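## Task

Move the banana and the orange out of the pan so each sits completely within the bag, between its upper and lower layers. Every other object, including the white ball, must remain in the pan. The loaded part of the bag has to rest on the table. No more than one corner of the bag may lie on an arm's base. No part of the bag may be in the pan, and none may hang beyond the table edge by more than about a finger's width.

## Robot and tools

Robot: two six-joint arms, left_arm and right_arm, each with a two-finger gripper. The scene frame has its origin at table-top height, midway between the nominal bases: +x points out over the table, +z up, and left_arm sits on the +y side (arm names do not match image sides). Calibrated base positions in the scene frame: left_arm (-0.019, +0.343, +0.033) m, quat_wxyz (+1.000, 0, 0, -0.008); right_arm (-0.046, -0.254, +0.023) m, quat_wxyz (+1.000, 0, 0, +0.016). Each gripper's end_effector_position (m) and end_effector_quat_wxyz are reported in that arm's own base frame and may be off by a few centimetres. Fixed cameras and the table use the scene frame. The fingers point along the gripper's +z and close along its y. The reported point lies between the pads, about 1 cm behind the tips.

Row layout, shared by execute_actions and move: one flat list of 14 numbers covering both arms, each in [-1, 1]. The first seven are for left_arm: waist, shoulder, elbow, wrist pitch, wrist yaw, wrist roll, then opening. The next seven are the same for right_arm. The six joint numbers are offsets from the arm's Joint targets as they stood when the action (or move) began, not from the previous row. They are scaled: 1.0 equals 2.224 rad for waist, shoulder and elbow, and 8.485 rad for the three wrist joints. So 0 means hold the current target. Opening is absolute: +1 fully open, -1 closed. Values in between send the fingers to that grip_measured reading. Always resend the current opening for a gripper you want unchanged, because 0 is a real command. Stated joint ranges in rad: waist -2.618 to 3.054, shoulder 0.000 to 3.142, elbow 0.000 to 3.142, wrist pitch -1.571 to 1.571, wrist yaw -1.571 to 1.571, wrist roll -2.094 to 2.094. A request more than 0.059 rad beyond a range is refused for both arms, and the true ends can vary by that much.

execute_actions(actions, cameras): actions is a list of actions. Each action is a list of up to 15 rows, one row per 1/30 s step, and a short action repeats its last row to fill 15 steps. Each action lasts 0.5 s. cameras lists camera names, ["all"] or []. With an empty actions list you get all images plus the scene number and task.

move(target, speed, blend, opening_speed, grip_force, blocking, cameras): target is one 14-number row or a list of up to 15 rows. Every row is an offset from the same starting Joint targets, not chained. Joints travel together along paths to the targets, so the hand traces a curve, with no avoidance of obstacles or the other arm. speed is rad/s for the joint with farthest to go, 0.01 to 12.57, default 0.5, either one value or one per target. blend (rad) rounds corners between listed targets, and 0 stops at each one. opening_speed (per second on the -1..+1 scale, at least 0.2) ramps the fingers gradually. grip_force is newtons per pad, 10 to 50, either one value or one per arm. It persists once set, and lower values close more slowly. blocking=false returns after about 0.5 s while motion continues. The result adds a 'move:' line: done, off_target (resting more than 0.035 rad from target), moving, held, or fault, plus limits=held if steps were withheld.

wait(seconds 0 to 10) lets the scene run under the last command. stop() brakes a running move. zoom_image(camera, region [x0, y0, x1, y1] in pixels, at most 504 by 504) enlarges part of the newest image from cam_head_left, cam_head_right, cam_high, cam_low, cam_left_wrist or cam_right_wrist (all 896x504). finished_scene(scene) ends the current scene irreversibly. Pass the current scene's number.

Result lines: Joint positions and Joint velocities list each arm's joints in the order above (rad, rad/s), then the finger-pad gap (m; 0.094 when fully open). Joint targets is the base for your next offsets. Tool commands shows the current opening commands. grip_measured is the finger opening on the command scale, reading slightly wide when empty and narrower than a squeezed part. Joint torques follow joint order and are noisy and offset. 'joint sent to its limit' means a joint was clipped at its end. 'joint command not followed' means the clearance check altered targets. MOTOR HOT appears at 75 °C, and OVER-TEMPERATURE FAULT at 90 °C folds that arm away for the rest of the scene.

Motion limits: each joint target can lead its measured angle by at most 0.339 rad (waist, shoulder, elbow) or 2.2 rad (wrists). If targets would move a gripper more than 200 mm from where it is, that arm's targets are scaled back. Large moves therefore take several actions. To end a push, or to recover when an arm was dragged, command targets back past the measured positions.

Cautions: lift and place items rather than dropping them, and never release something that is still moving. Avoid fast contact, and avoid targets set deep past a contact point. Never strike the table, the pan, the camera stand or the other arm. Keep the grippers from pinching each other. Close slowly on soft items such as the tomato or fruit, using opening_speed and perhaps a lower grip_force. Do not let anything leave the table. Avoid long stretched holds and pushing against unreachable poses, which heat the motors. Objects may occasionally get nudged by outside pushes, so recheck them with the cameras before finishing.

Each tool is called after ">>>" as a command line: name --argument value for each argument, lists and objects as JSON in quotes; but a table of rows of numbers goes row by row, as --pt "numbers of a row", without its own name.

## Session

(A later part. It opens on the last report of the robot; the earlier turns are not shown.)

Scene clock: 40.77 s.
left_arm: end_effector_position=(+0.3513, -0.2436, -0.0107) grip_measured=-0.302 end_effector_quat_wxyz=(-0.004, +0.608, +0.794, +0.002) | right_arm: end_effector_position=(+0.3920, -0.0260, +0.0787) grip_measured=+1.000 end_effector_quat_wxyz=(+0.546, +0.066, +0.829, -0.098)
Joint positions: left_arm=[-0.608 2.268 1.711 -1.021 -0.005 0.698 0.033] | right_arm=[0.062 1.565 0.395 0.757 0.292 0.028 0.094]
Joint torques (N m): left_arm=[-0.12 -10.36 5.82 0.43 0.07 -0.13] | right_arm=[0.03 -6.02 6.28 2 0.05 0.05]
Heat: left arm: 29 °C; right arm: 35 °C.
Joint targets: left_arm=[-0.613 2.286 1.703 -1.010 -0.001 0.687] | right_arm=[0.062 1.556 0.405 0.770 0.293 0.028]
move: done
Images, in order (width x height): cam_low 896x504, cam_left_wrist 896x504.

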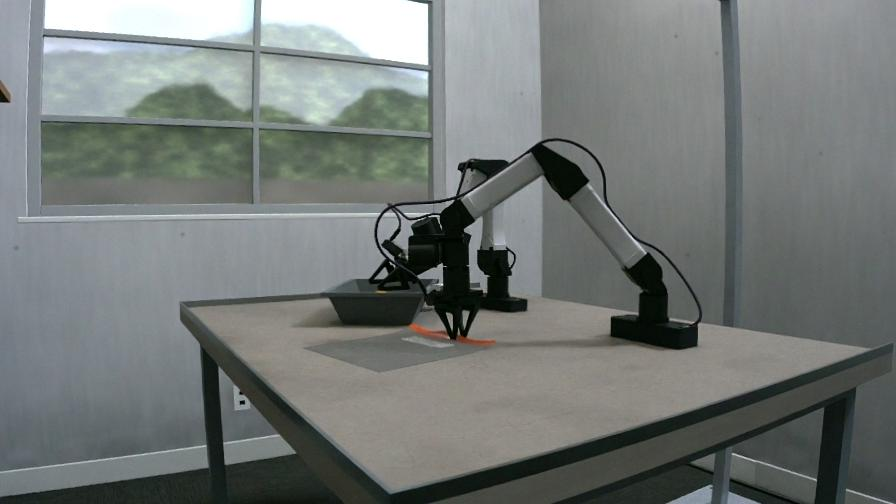

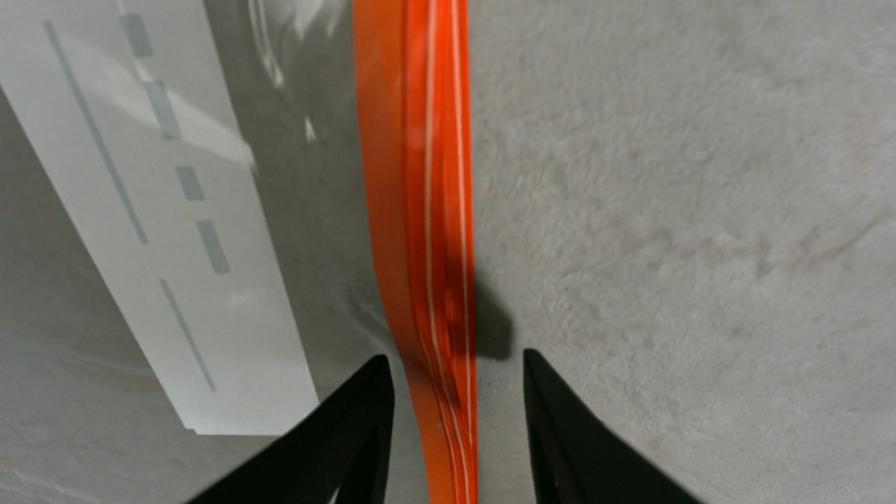

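>>> move --target '[0,0,0,0,0,0,-1,0,0,0,0,0,0,1]' --opening_speed 0.5 --grip_force '[30,50]' --cameras '["cam_left_wrist","cam_low"]'

>>> zoom_image --camera "cam_low" --region '[400, 270, 520, 360]'

Scene clock: 43.03 s.
left_arm: end_effector_position=(+0.3514, -0.2437, -0.0107) grip_measured=-0.980 end_effector_quat_wxyz=(-0.003, +0.608, +0.794, +0.002) | right_arm: end_effector_position=(+0.3920, -0.0260, +0.0787) grip_measured=+1.000 end_effector_quat_wxyz=(+0.546, +0.066, +0.829, -0.098)
Joint positions: left_arm=[-0.608 2.268 1.711 -1.02 -0.005 0.698 0.001] | right_arm=[0.062 1.565 0.395 0.757 0.292 0.028 0.094]
Joint torques (N m): left_arm=[-0.14 -10.3 5.83 0.47 0.09 -0.14] | right_arm=[0.02 -6.02 6.28 2 0.05 0.05]
Heat: left arm: 30 °C; right arm: 35 °C.
Joint targets: left_arm=[-0.613 2.286 1.703 -1.010 -0.001 0.687] | right_arm=[0.062 1.556 0.405 0.770 0.293 0.028]
grip_force (N): 30, 50
move: done
Images, in order (width x height): cam_low 896x504, cam_left_wrist 896x504.

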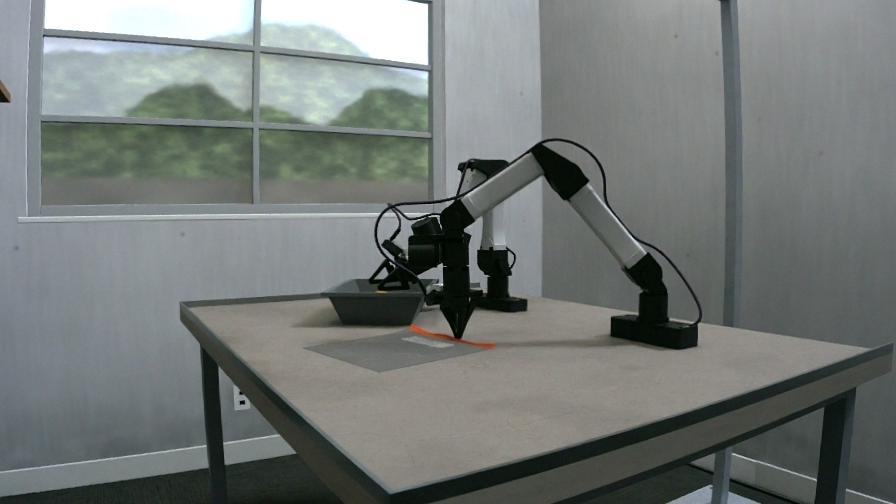

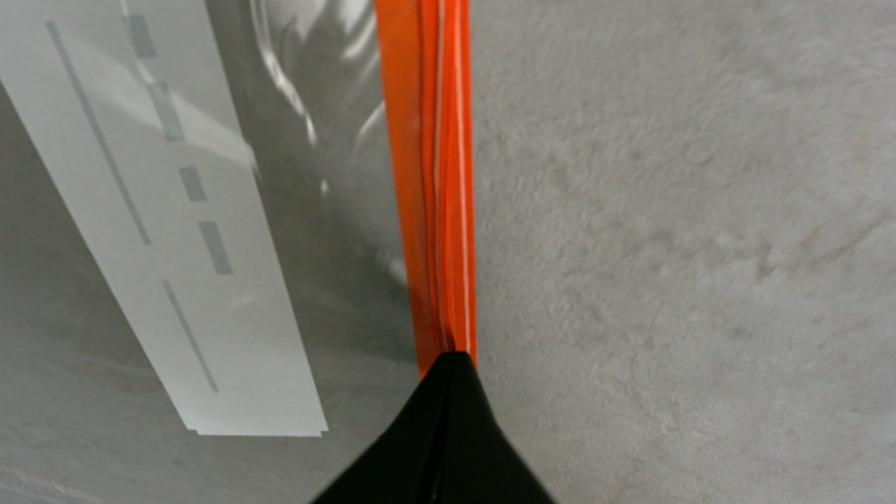

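Scaled by 4.200 from the camera's 896x504 image, which has a finer 1280x720 frame.

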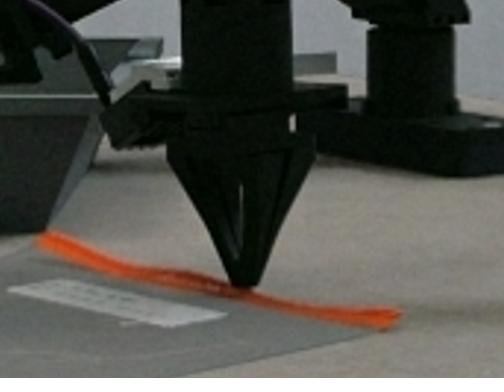

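>>> move --target '[0,-0.0432,0.0481,-0.0165,0,0,-1,0,0,0,0,0,0,1]' --speed 0.15 --cameras '["cam_left_wrist","cam_low"]'

>>> zoom_image --camera "cam_low" --region '[400, 270, 520, 360]'

Scene clock: 44.90 s.
left_arm: end_effector_position=(+0.3525, -0.2445, +0.0290) grip_measured=-0.980 end_effector_quat_wxyz=(+0.003, +0.608, +0.794, +0.003) | right_arm: end_effector_position=(+0.3920, -0.0260, +0.0787) grip_measured=+1.000 end_effector_quat_wxyz=(+0.546, +0.066, +0.829, -0.098)
Joint positions: left_arm=[-0.608 2.219 1.793 -1.137 -0.005 0.698 0.001] | right_arm=[0.062 1.565 0.395 0.757 0.292 0.028 0.094]
Joint torques (N m): left_arm=[-0.14 -13.93 8.55 0.25 0.08 -0.14] | right_arm=[0.01 -6.05 6.28 2 0.05 0.05]
Heat: left arm: 31 °C; right arm: 35 °C.
Joint targets: left_arm=[-0.613 2.189 1.810 -1.150 -0.001 0.687] | right_arm=[0.062 1.556 0.405 0.770 0.293 0.028]
grip_force (N): 30, 50
move: done
Images, in order (width x height): cam_low 896x504, cam_left_wrist 896x504.

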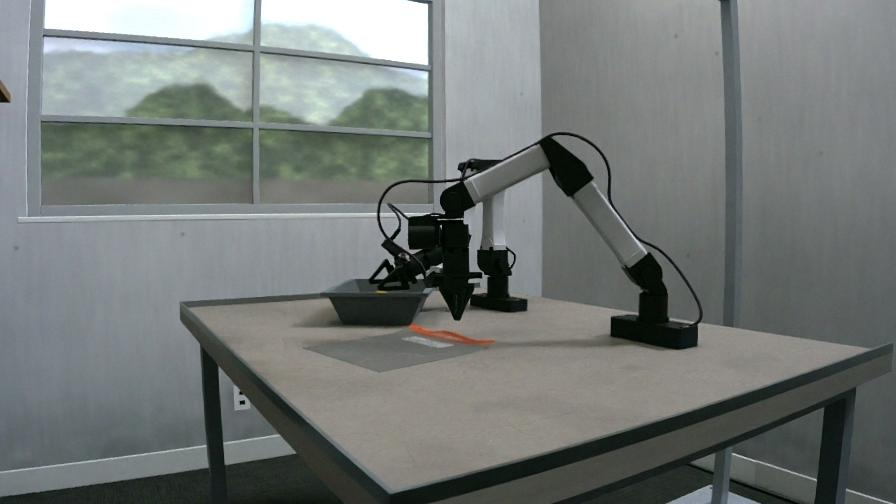

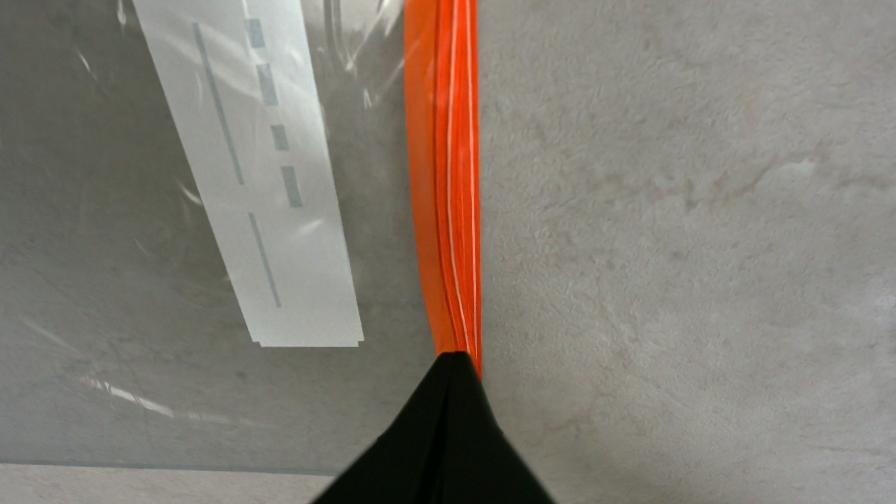

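Scaled by 4.200 from the camera's 896x504 image, which has a finer 1280x720 frame.

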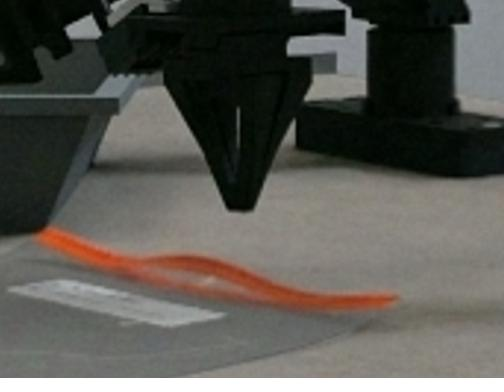

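>>> move --pt "-0.0067 0.0558 0.0247 0.0029 0 -0.0018 -0.35 0 0 0 0 0 0 1" --pt "-0.0067 0.0706 -0.0162 0.0157 0 -0.0018 -0.35 0 0 0 0 0 0 1" --speed '[0.4,0.15]' --grip_force '[50,50]' --cameras '["cam_left_wrist","cam_low"]'

>>> zoom_image --camera "cam_low" --region '[400, 270, 520, 360]'

Scene clock: 47.57 s.
left_arm: end_effector_position=(+0.3588, -0.2558, -0.0158) grip_measured=-0.352 end_effector_quat_wxyz=(-0.002, +0.607, +0.795, +0.002) | right_arm: end_effector_position=(+0.3920, -0.0260, +0.0787) grip_measured=+1.000 end_effector_quat_wxyz=(+0.546, +0.066, +0.829, -0.098)
Joint positions: left_arm=[-0.621 2.324 1.786 -1.038 -0.005 0.683 0.03] | right_arm=[0.062 1.565 0.395 0.757 0.292 0.028 0.094]
Joint torques (N m): left_arm=[-0.29 -10.39 5.42 0.6 0.09 -0.14] | right_arm=[0.03 -6.02 6.28 2 0.05 0.05]
Heat: left arm: 32 °C; right arm: 35 °C.
Joint targets: left_arm=[-0.628 2.346 1.774 -1.016 -0.001 0.672] | right_arm=[0.062 1.556 0.405 0.770 0.293 0.028]
move: done
Images, in order (width x height): cam_low 896x504, cam_left_wrist 896x504.

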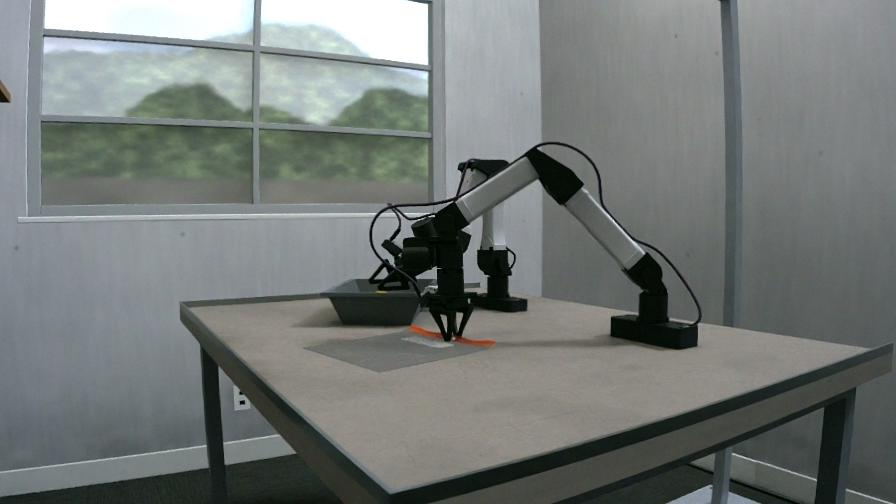

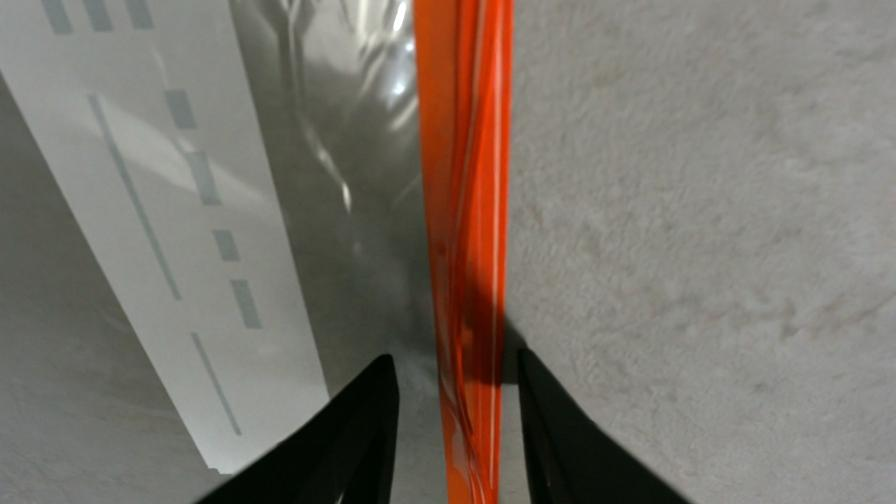

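Scaled by 4.200 from the camera's 896x504 image, which has a finer 1280x720 frame.

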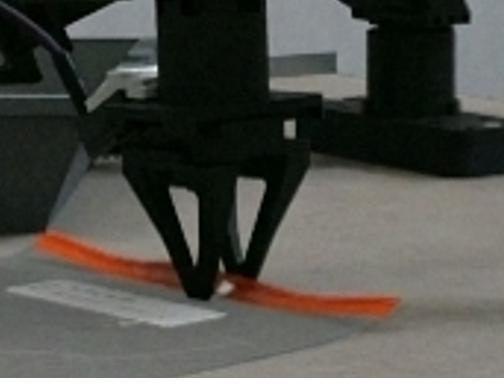

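>>> move --target '[0,0,0,0,0,0,-1,0,0,0,0,0,0,1]' --opening_speed 0.5 --cameras '["cam_left_wrist"]'

>>> move --target '[0,-0.0432,0.0481,-0.0165,0,0,-1,0,0,0,0,0,0,1]' --speed 0.15 --cameras '["cam_left_wrist","cam_low"]'

>>> zoom_image --camera "cam_low" --region '[400, 270, 520, 360]'

Scene clock: 49.47 s.
left_arm: end_effector_position=(+0.3622, -0.2583, -0.0158) grip_measured=-0.984 end_effector_quat_wxyz=(+0.006, +0.607, +0.795, +0.003) | right_arm: end_effector_position=(+0.3920, -0.0260, +0.0787) grip_measured=+1.000 end_effector_quat_wxyz=(+0.546, +0.066, +0.829, -0.098)
Joint positions: left_arm=[-0.621 2.324 1.786 -1.021 -0.005 0.682 0.001] | right_arm=[0.062 1.565 0.395 0.757 0.292 0.028 0.094]
Joint torques (N m): left_arm=[-0.27 -10.39 5.48 0.44 0.09 -0.14] | right_arm=[0.02 -6.02 6.27 2 0.05 0.05]
Heat: left arm: 32 °C; right arm: 35 °C.
Joint targets: left_arm=[-0.628 2.346 1.774 -1.017 -0.001 0.672] | right_arm=[0.062 1.556 0.405 0.770 0.293 0.028]
move: done
Images, in order (width x height): cam_left_wrist 896x504.

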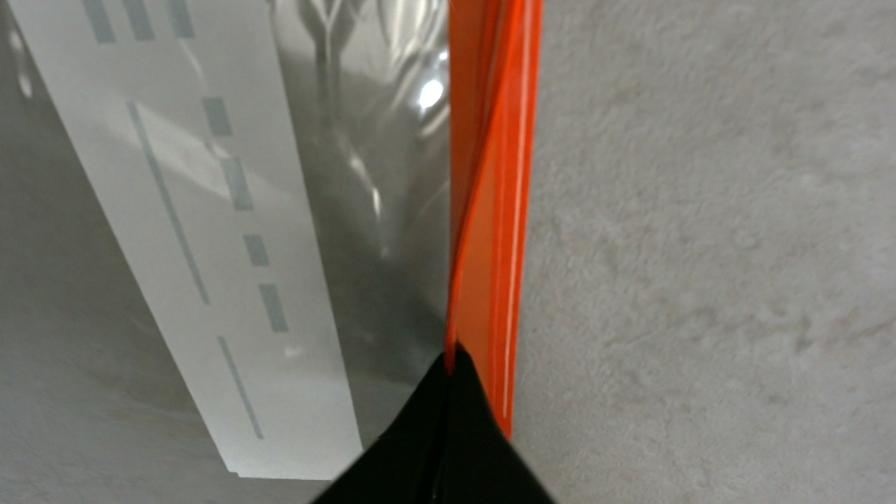

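Scene clock: 51.00 s.
left_arm: end_effector_position=(+0.3605, -0.2570, +0.0209) grip_measured=-0.984 end_effector_quat_wxyz=(+0.004, +0.607, +0.795, +0.002) | right_arm: end_effector_position=(+0.3920, -0.0260, +0.0787) grip_measured=+1.000 end_effector_quat_wxyz=(+0.546, +0.066, +0.829, -0.098)
Joint positions: left_arm=[-0.621 2.282 1.864 -1.144 -0.005 0.682 0.001] | right_arm=[0.062 1.565 0.395 0.757 0.292 0.028 0.094]
Joint torques (N m): left_arm=[-0.28 -14.46 8.58 0.22 0.09 -0.14] | right_arm=[0.03 -6.02 6.28 2 0.04 0.05]
Heat: left arm: 33 °C; right arm: 35 °C.
Joint targets: left_arm=[-0.628 2.250 1.881 -1.157 -0.001 0.672] | right_arm=[0.062 1.556 0.405 0.770 0.293 0.028]
move: done
Images, in order (width x height): cam_low 896x504, cam_left_wrist 896x504.

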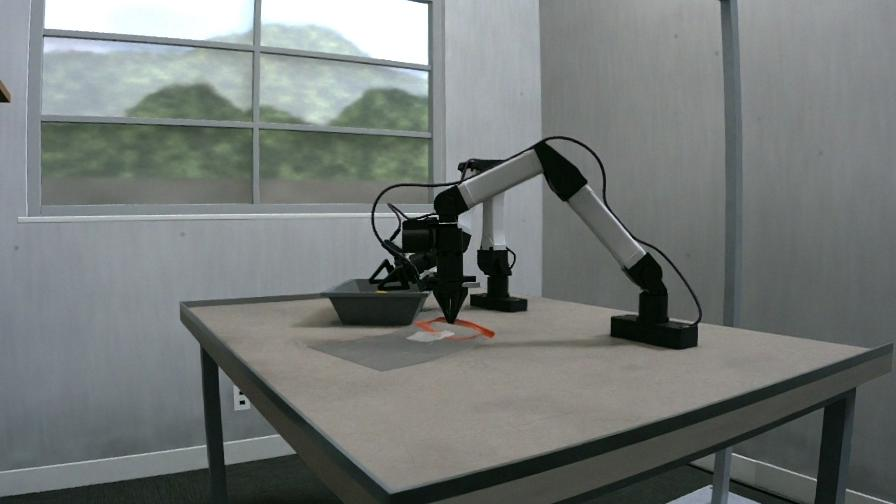

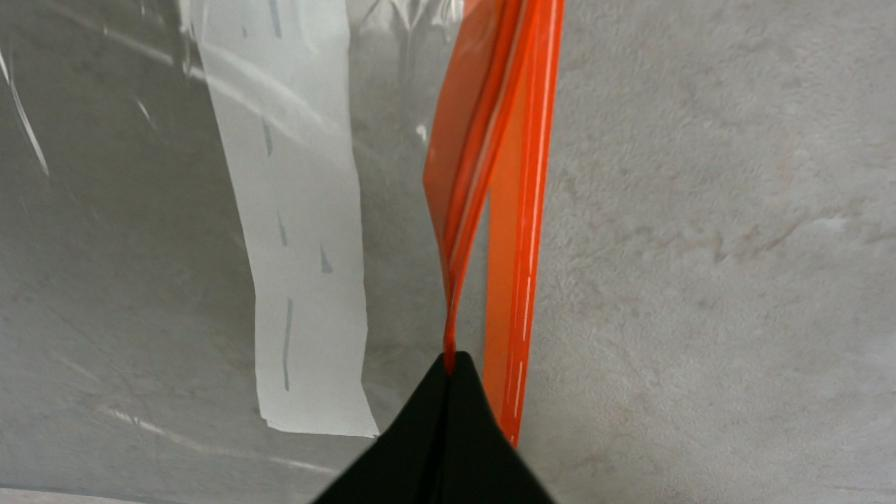

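Scaled by 4.200 from the camera's 896x504 image, which has a finer 1280x720 frame.

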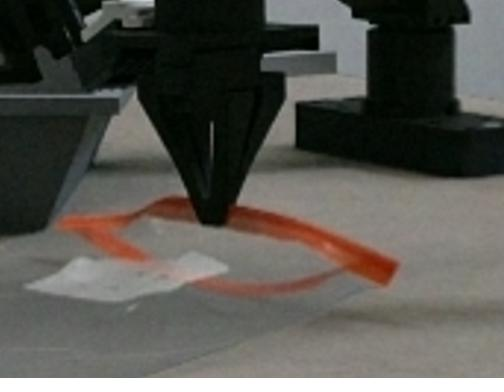

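>>> move --target '[-0.0481,-0.1169,-0.2005,0.0197,0,-0.013,-1,0,0,0,0,0,0,1]' --speed 0.25 --cameras '["cam_left_wrist","cam_high","cam_head_left"]'

Scene clock: 53.97 s.
left_arm: end_effector_position=(+0.2776, -0.2467, +0.0192) grip_measured=-0.984 end_effector_quat_wxyz=(-0.004, +0.606, +0.795, +0.003) | right_arm: end_effector_position=(+0.3920, -0.0260, +0.0787) grip_measured=+1.000 end_effector_quat_wxyz=(+0.546, +0.066, +0.829, -0.098)
Joint positions: left_arm=[-0.729 2.023 1.445 -1 -0.005 0.573 0.001] | right_arm=[0.062 1.565 0.395 0.757 0.292 0.028 0.094]
Joint torques (N m): left_arm=[-0.25 -12.36 5.61 0.5 0.07 -0.15] | right_arm=[0.03 -6.02 6.3 2 0.04 0.05]
Heat: left arm: 34 °C; right arm: 36 °C.
Joint targets: left_arm=[-0.735 1.990 1.435 -0.989 -0.001 0.562] | right_arm=[0.062 1.556 0.405 0.770 0.293 0.028]
move: done
Images, in order (width x height): cam_head_left 896x504, cam_high 896x504, cam_left_wrist 896x504.

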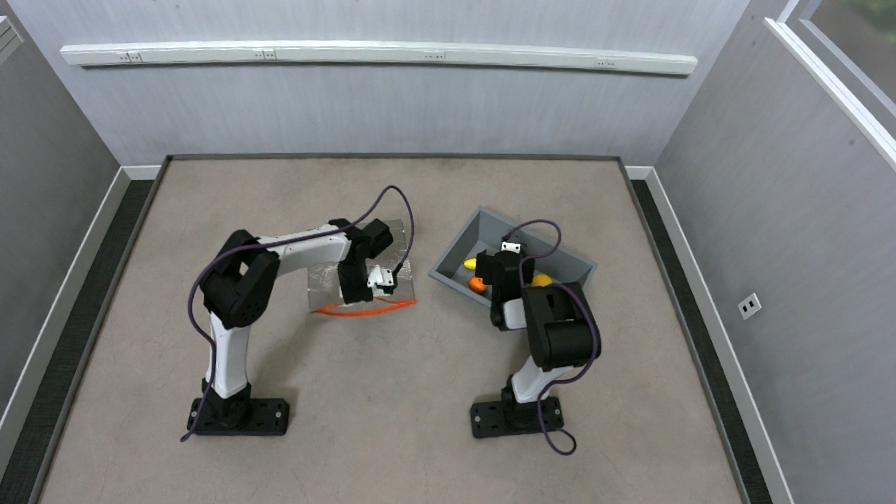

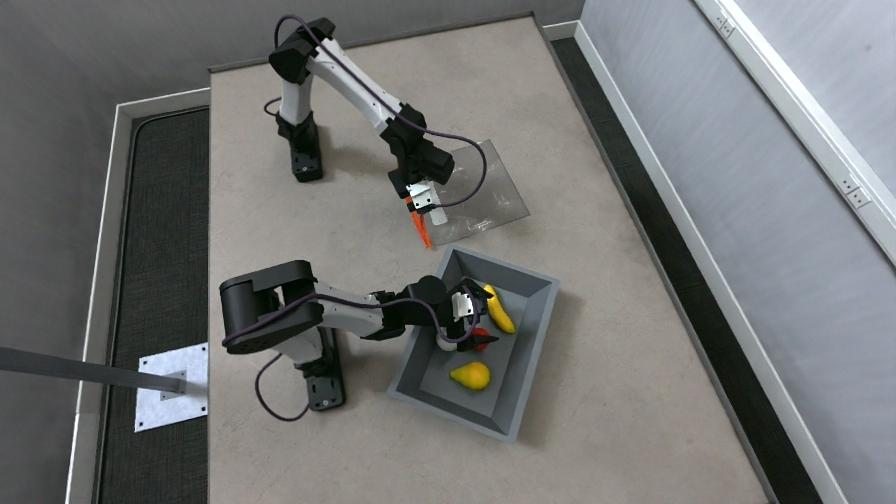

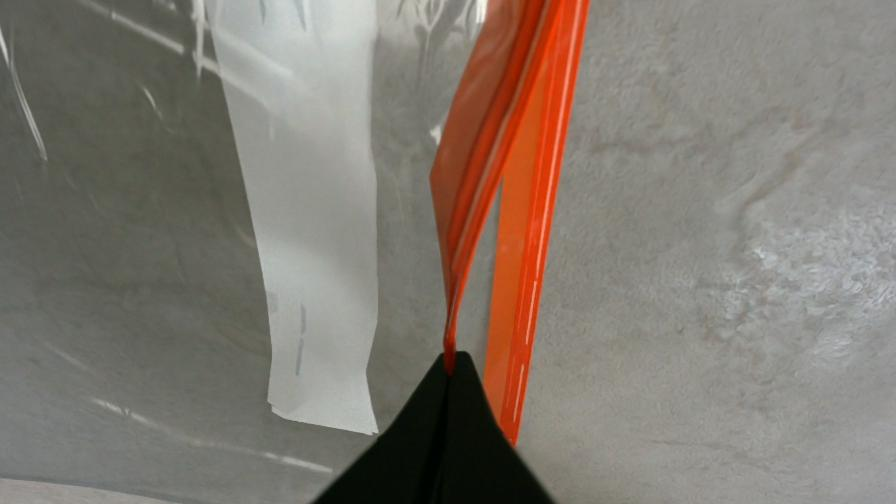

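>>> move --pt "0 -0.0238 0.089 -0.0281 0 0 -1 0 -0.0252 0.1551 -0.0436 -0.0345 -0.0033 0.5" --pt "0 -0.0238 0.089 -0.0281 0 0 -1 0.017 0.0604 0.5463 -0.2675 -0.0345 -0.0033 0.5" --speed '[0.5,0.9]' --blend 0.05 --cameras '["cam_left_wrist","cam_right_wrist","cam_high"]'

Scene clock: 58.40 s.
left_arm: end_effector_position=(+0.2790, -0.2480, +0.0817) grip_measured=-0.984 end_effector_quat_wxyz=(+0.003, +0.606, +0.796, +0.002) | right_arm: end_effector_position=(+0.2949, +0.0256, +0.1671) grip_measured=+0.501 end_effector_quat_wxyz=(-0.003, -0.043, +0.999, -0.005)
Joint positions: left_arm=[-0.729 1.964 1.614 -1.216 -0.005 0.573 0.001] | right_arm=[0.092 1.679 1.594 -1.493 0.01 0.007 0.071]
Joint torques (N m): left_arm=[-0.21 -11.78 8.79 0.25 0.08 -0.14] | right_arm=[0.76 -5.89 8.42 0.24 -0.11 -0.03]
Heat: left arm: 35 °C; right arm: 36 °C.
Joint targets: left_arm=[-0.735 1.937 1.633 -1.228 -0.001 0.562] | right_arm=[0.100 1.690 1.620 -1.499 0.000 0.000]
move: done
Images, in order (width x height): cam_high 896x504, cam_left_wrist 896x504, cam_right_wrist 896x504.

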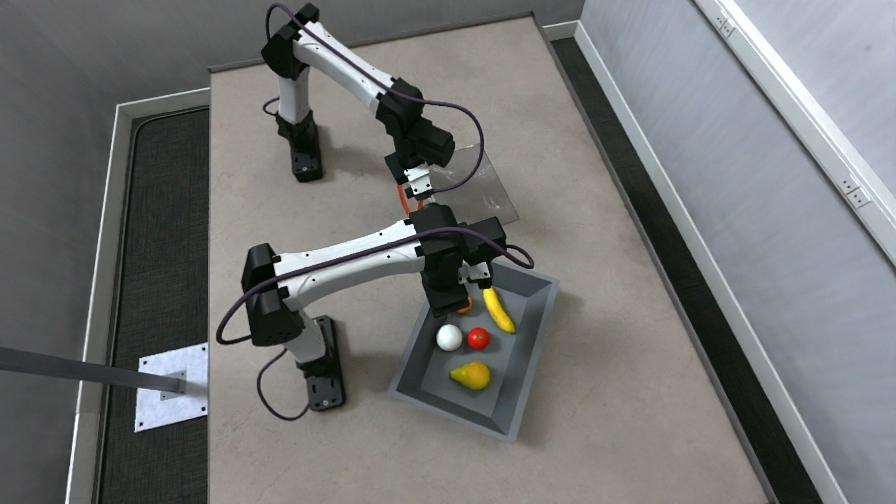

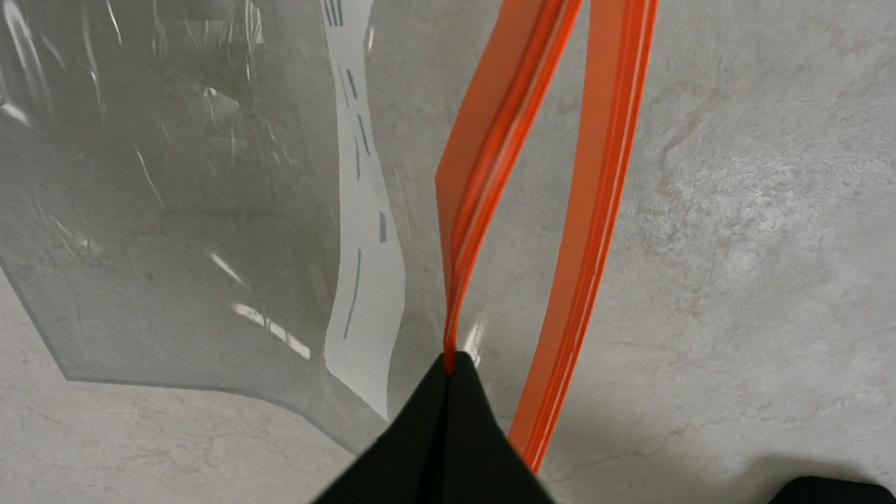

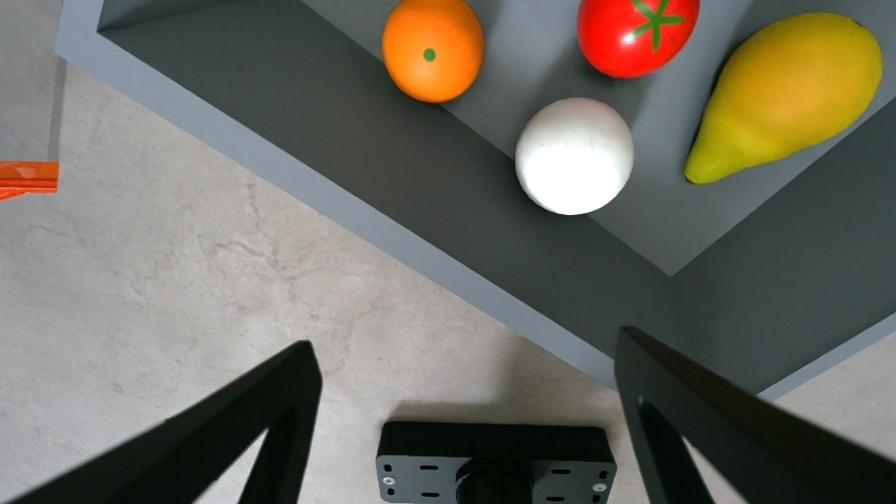

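>>> move --target '[0,0,0,0,0,0,-1,0.009,0.0751,-0.0459,0.0297,0,0.0754,0.3]' --speed 0.6 --cameras '["cam_right_wrist"]'

Scene clock: 60.83 s.
left_arm: end_effector_position=(+0.2790, -0.2480, +0.0817) grip_measured=-0.984 end_effector_quat_wxyz=(+0.003, +0.606, +0.796, +0.002) | right_arm: end_effector_position=(+0.3376, +0.0365, +0.0971) grip_measured=+0.301 end_effector_quat_wxyz=(-0.006, +0.257, +0.966, -0.007)
Joint positions: left_arm=[-0.729 1.964 1.614 -1.216 -0.005 0.573 0.001] | right_arm=[0.112 1.848 1.52 -1.258 0.009 0.631 0.061]
Joint torques (N m): left_arm=[-0.24 -11.74 8.79 0.26 0.08 -0.14] | right_arm=[0.73 -7.64 5.86 0.35 -0.07 0.08]
Heat: left arm: 36 °C; right arm: 36 °C.
Joint targets: left_arm=[-0.735 1.937 1.633 -1.228 -0.001 0.562] | right_arm=[0.120 1.857 1.518 -1.247 0.001 0.640]
move: done
Images, in order (width x height): cam_right_wrist 896x504.

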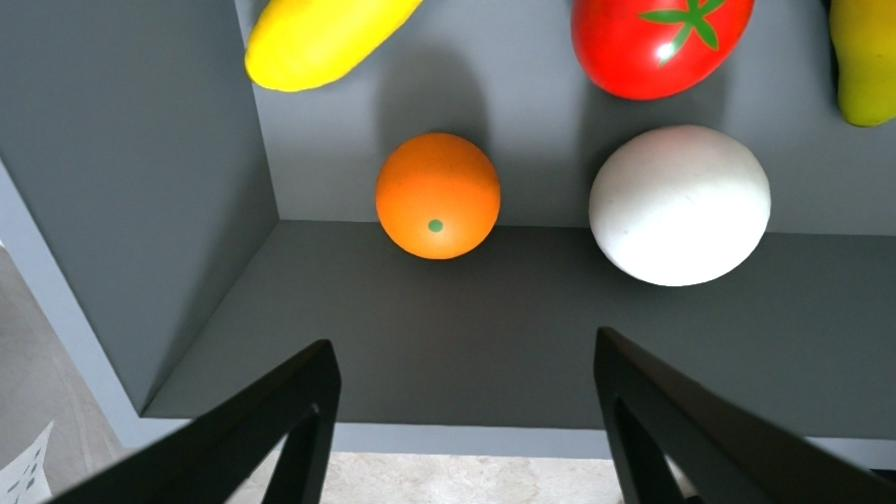

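>>> move --target '[0,0,0,0,0,0,-1,0.003,0.0274,-0.0589,0.0238,0,0.0008,0.3]' --speed 0.5 --cameras '["cam_right_wrist"]'

Scene clock: 62.57 s.
left_arm: end_effector_position=(+0.2790, -0.2480, +0.0817) grip_measured=-0.984 end_effector_quat_wxyz=(+0.003, +0.606, +0.796, +0.002) | right_arm: end_effector_position=(+0.3458, +0.0400, +0.0440) grip_measured=+0.301 end_effector_quat_wxyz=(-0.002, +0.257, +0.966, -0.006)
Joint positions: left_arm=[-0.729 1.964 1.614 -1.216 -0.005 0.573 0.001] | right_arm=[0.12 1.911 1.388 -1.056 0.009 0.639 0.061]
Joint torques (N m): left_arm=[-0.27 -11.74 8.79 0.26 0.09 -0.14] | right_arm=[0.72 -8.1 5.81 0.39 -0.07 0.13]
Heat: left arm: 36 °C; right arm: 36 °C.
Joint targets: left_arm=[-0.735 1.937 1.633 -1.228 -0.001 0.562] | right_arm=[0.127 1.918 1.387 -1.045 0.000 0.646]
move: done
Images, in order (width x height): cam_right_wrist 896x504.

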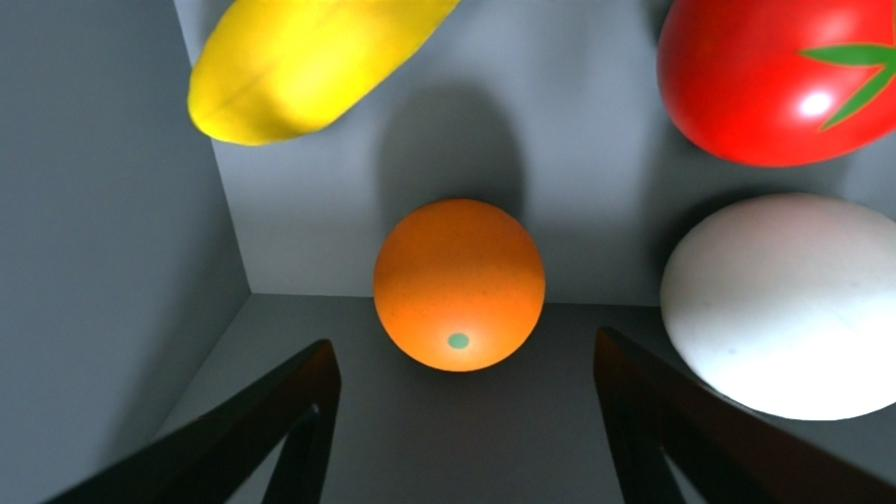

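>>> move --pt "0 0 0 0 0 0 -1 0 0.0171 -0.0337 0.013 0 0 0.3" --pt "0 0 0 0 0 0 -1 0 0.0171 -0.0337 0.013 0 0 -0.12" --speed 0.3 --opening_speed 0.4 --grip_force '[50,25]' --cameras '["cam_right_wrist"]'

Scene clock: 65.57 s.
left_arm: end_effector_position=(+0.2790, -0.2480, +0.0817) grip_measured=-0.984 end_effector_quat_wxyz=(+0.003, +0.606, +0.796, +0.002) | right_arm: end_effector_position=(+0.3457, +0.0400, +0.0146) grip_measured=-0.104 end_effector_quat_wxyz=(-0.002, +0.257, +0.966, -0.005)
Joint positions: left_arm=[-0.729 1.964 1.614 -1.216 -0.005 0.573 0.001] | right_arm=[0.12 1.946 1.314 -0.946 0.009 0.639 0.042]
Joint torques (N m): left_arm=[-0.27 -11.74 8.79 0.25 0.09 -0.13] | right_arm=[0.7 -8.01 5.53 0.37 -0.07 0.13]
Heat: left arm: 36 °C; right arm: 36 °C.
Joint targets: left_arm=[-0.735 1.937 1.633 -1.228 -0.001 0.562] | right_arm=[0.127 1.956 1.312 -0.935 0.001 0.646]
grip_force (N): 50, 25
move: done
Images, in order (width x height): cam_right_wrist 896x504.

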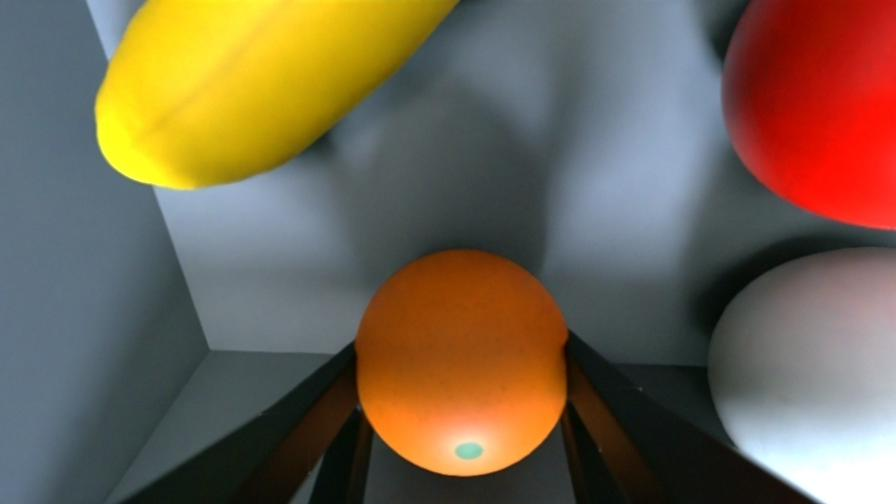

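>>> move --pt "0 0 0 0 0 0 -1 0 -0.0385 0.1475 -0.0478 0 0 -0.17" --pt "0 0 0 0 0 0 -1 0.3925 -0.1196 0.1385 -0.0666 0.0471 -0.0761 -0.17" --pt "0 0 0 0 0 0 -1 0.3925 -0.277 -0.482 0.1691 0.0471 -0.0761 -0.17" --speed '[0.5,0.8,0.6]' --blend '[0.06,0.1,0]' --cameras '["all"]'

Scene clock: 68.67 s.
left_arm: end_effector_position=(+0.2790, -0.2480, +0.0817) grip_measured=-0.984 end_effector_quat_wxyz=(+0.003, +0.606, +0.796, +0.002) | right_arm: end_effector_position=(+0.2969, +0.1467, +0.1288) grip_measured=-0.116 end_effector_quat_wxyz=(+0.014, -0.069, +0.995, -0.071)
Joint positions: left_arm=[-0.729 1.964 1.614 -1.216 -0.005 0.573 0.001] | right_arm=[0.533 1.829 1.614 -1.394 0.141 0.398 0.042]
Joint torques (N m): left_arm=[-0.24 -11.75 8.79 0.26 0.08 -0.14] | right_arm=[-0.29 -8.13 6.13 0.24 0.11 0.1]
Heat: left arm: 37 °C; right arm: 37 °C.
Joint targets: left_arm=[-0.735 1.937 1.633 -1.228 -0.001 0.562] | right_arm=[0.528 1.831 1.615 -1.391 0.145 0.401]
grip_force (N): 50, 25
move: held (right_arm; a check stopped the path); path passed 1 of 3 targets; limits=held; right_arm: the wrist pitch is farthest, 1.893 rad from its target
joint command not followed: on one or more control steps a check withheld the commanded joint targets of the right arm, and it was not sent them on those steps.
cause: the commanded joint targets, or the way to them, would bring a part of the robot too close to another arm (this arm's wrist (the part past the wrist pitch) and the left arm's wrist (the part past the wrist pitch), at the place that arm is still heading or pushing toward).

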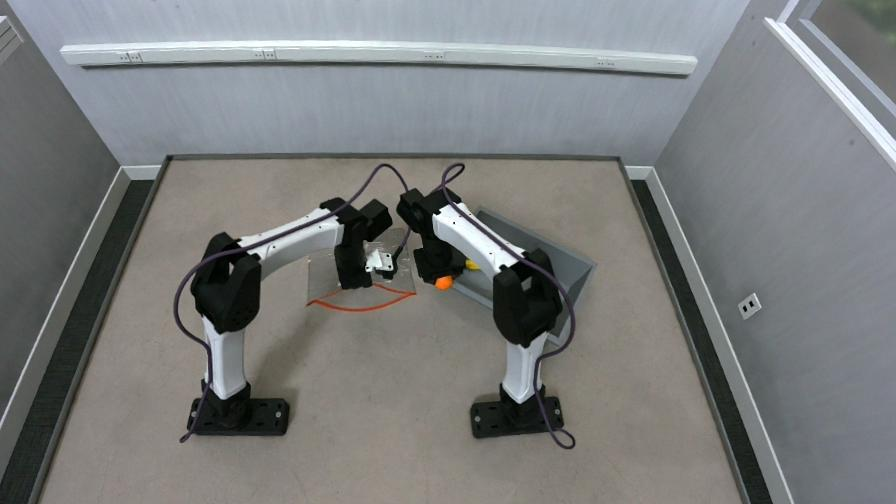

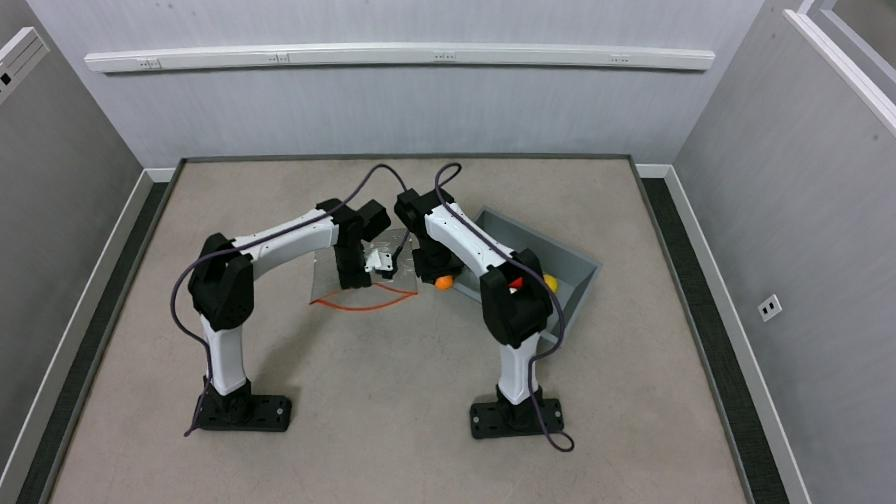

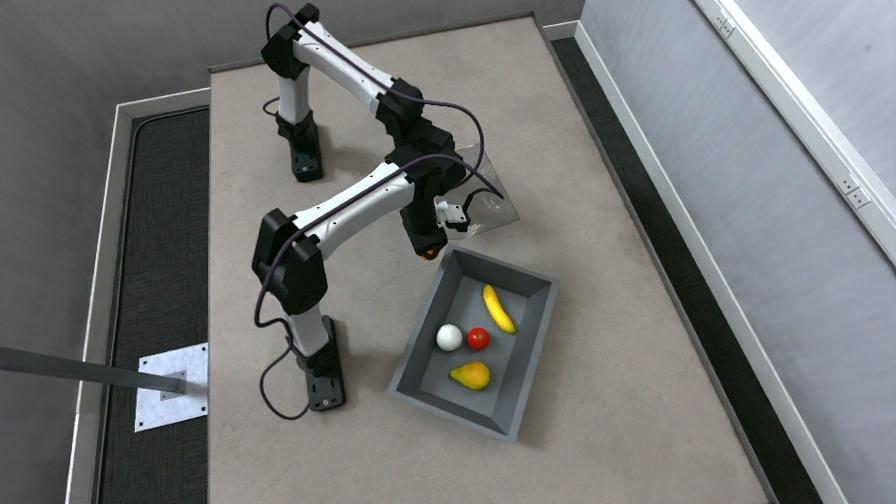

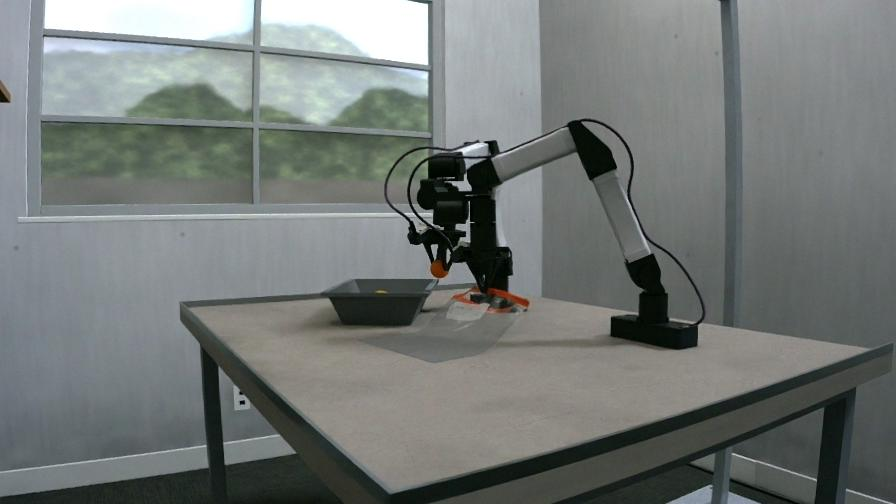

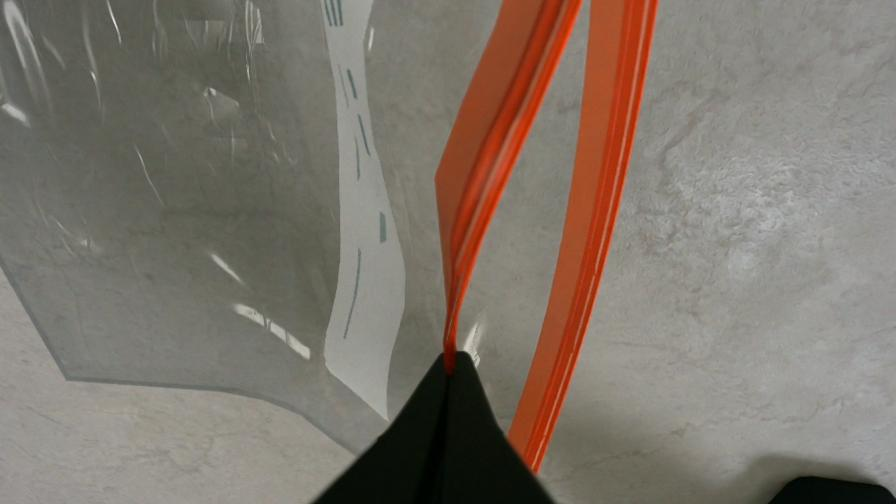

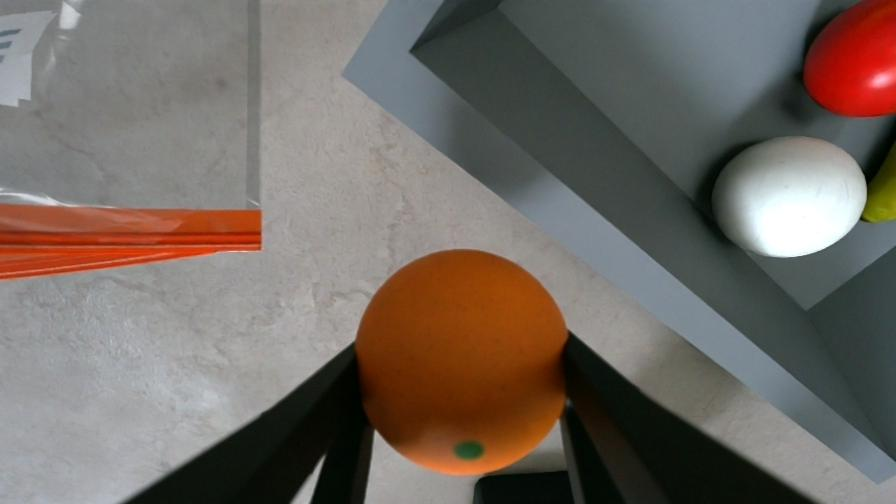

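>>> move --pt "0 0 0 0 0 0 -1 -0.036 -0.2023 -0.1497 -0.0095 0 0 -0.17" --pt "0 0 0 0 0 0 -1 0.2122 -0.2023 -0.1497 -0.0095 0.03 -0.0473 -0.17" --pt "0 0 0 0 0 0 -1 0.2122 -0.2208 -0.6183 0.2229 0.03 -0.0473 -0.17" --speed '[0.6,0.8,0.6]' --blend '[0.08,0.1,0]' --cameras '["cam_right_wrist","cam_high","cam_left_wrist"]'

Scene clock: 74.57 s.
left_arm: end_effector_position=(+0.2790, -0.2480, +0.0817) grip_measured=-0.984 end_effector_quat_wxyz=(+0.003, +0.606, +0.796, +0.002) | right_arm: end_effector_position=(+0.2267, +0.2270, +0.0364) grip_measured=-0.116 end_effector_quat_wxyz=(+0.468, -0.340, +0.814, +0.059)
Joint positions: left_arm=[-0.729 1.964 1.614 -1.216 -0.005 0.573 0.001] | right_arm=[0.993 1.362 0.241 0.478 0.389 0.006 0.042]
Joint torques (N m): left_arm=[-0.24 -11.71 8.8 0.26 0.08 -0.14] | right_arm=[0.68 -5.45 5.22 1.94 0.2 -0.02]
Heat: left arm: 38 °C; right arm: 37 °C.
Joint targets: left_arm=[-0.735 1.937 1.633 -1.228 -0.001 0.562] | right_arm=[1.000 1.339 0.239 0.500 0.400 -0.001]
grip_force (N): 50, 25
move: done
Images, in order (width x height): cam_high 896x504, cam_left_wrist 896x504, cam_right_wrist 896x504.

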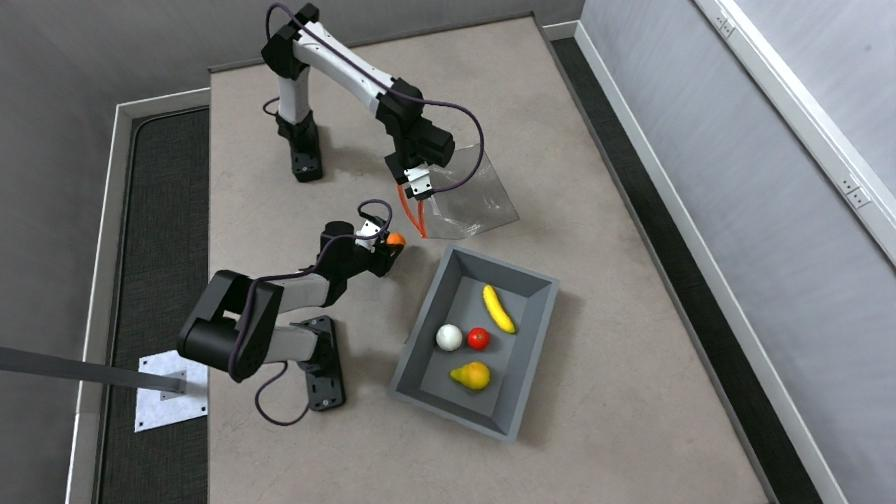

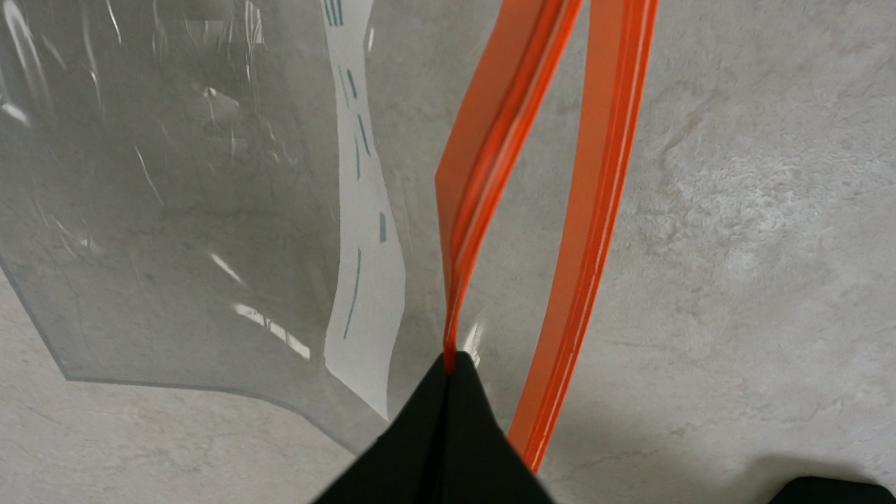

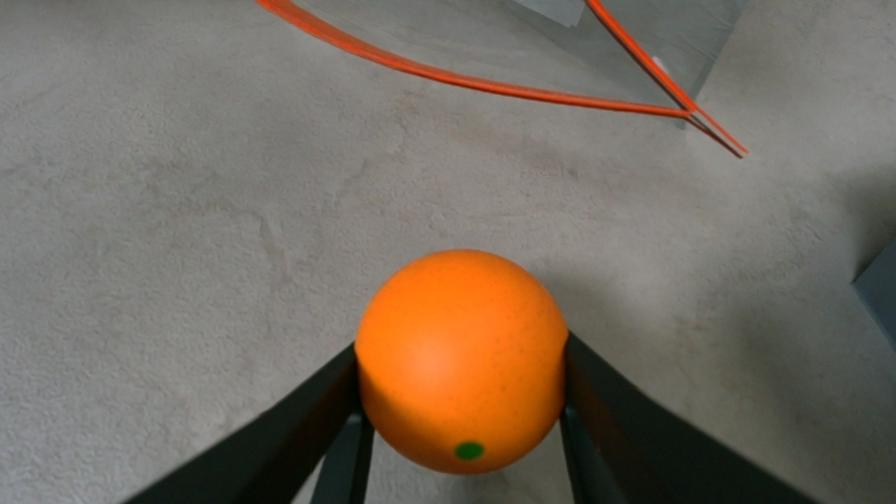

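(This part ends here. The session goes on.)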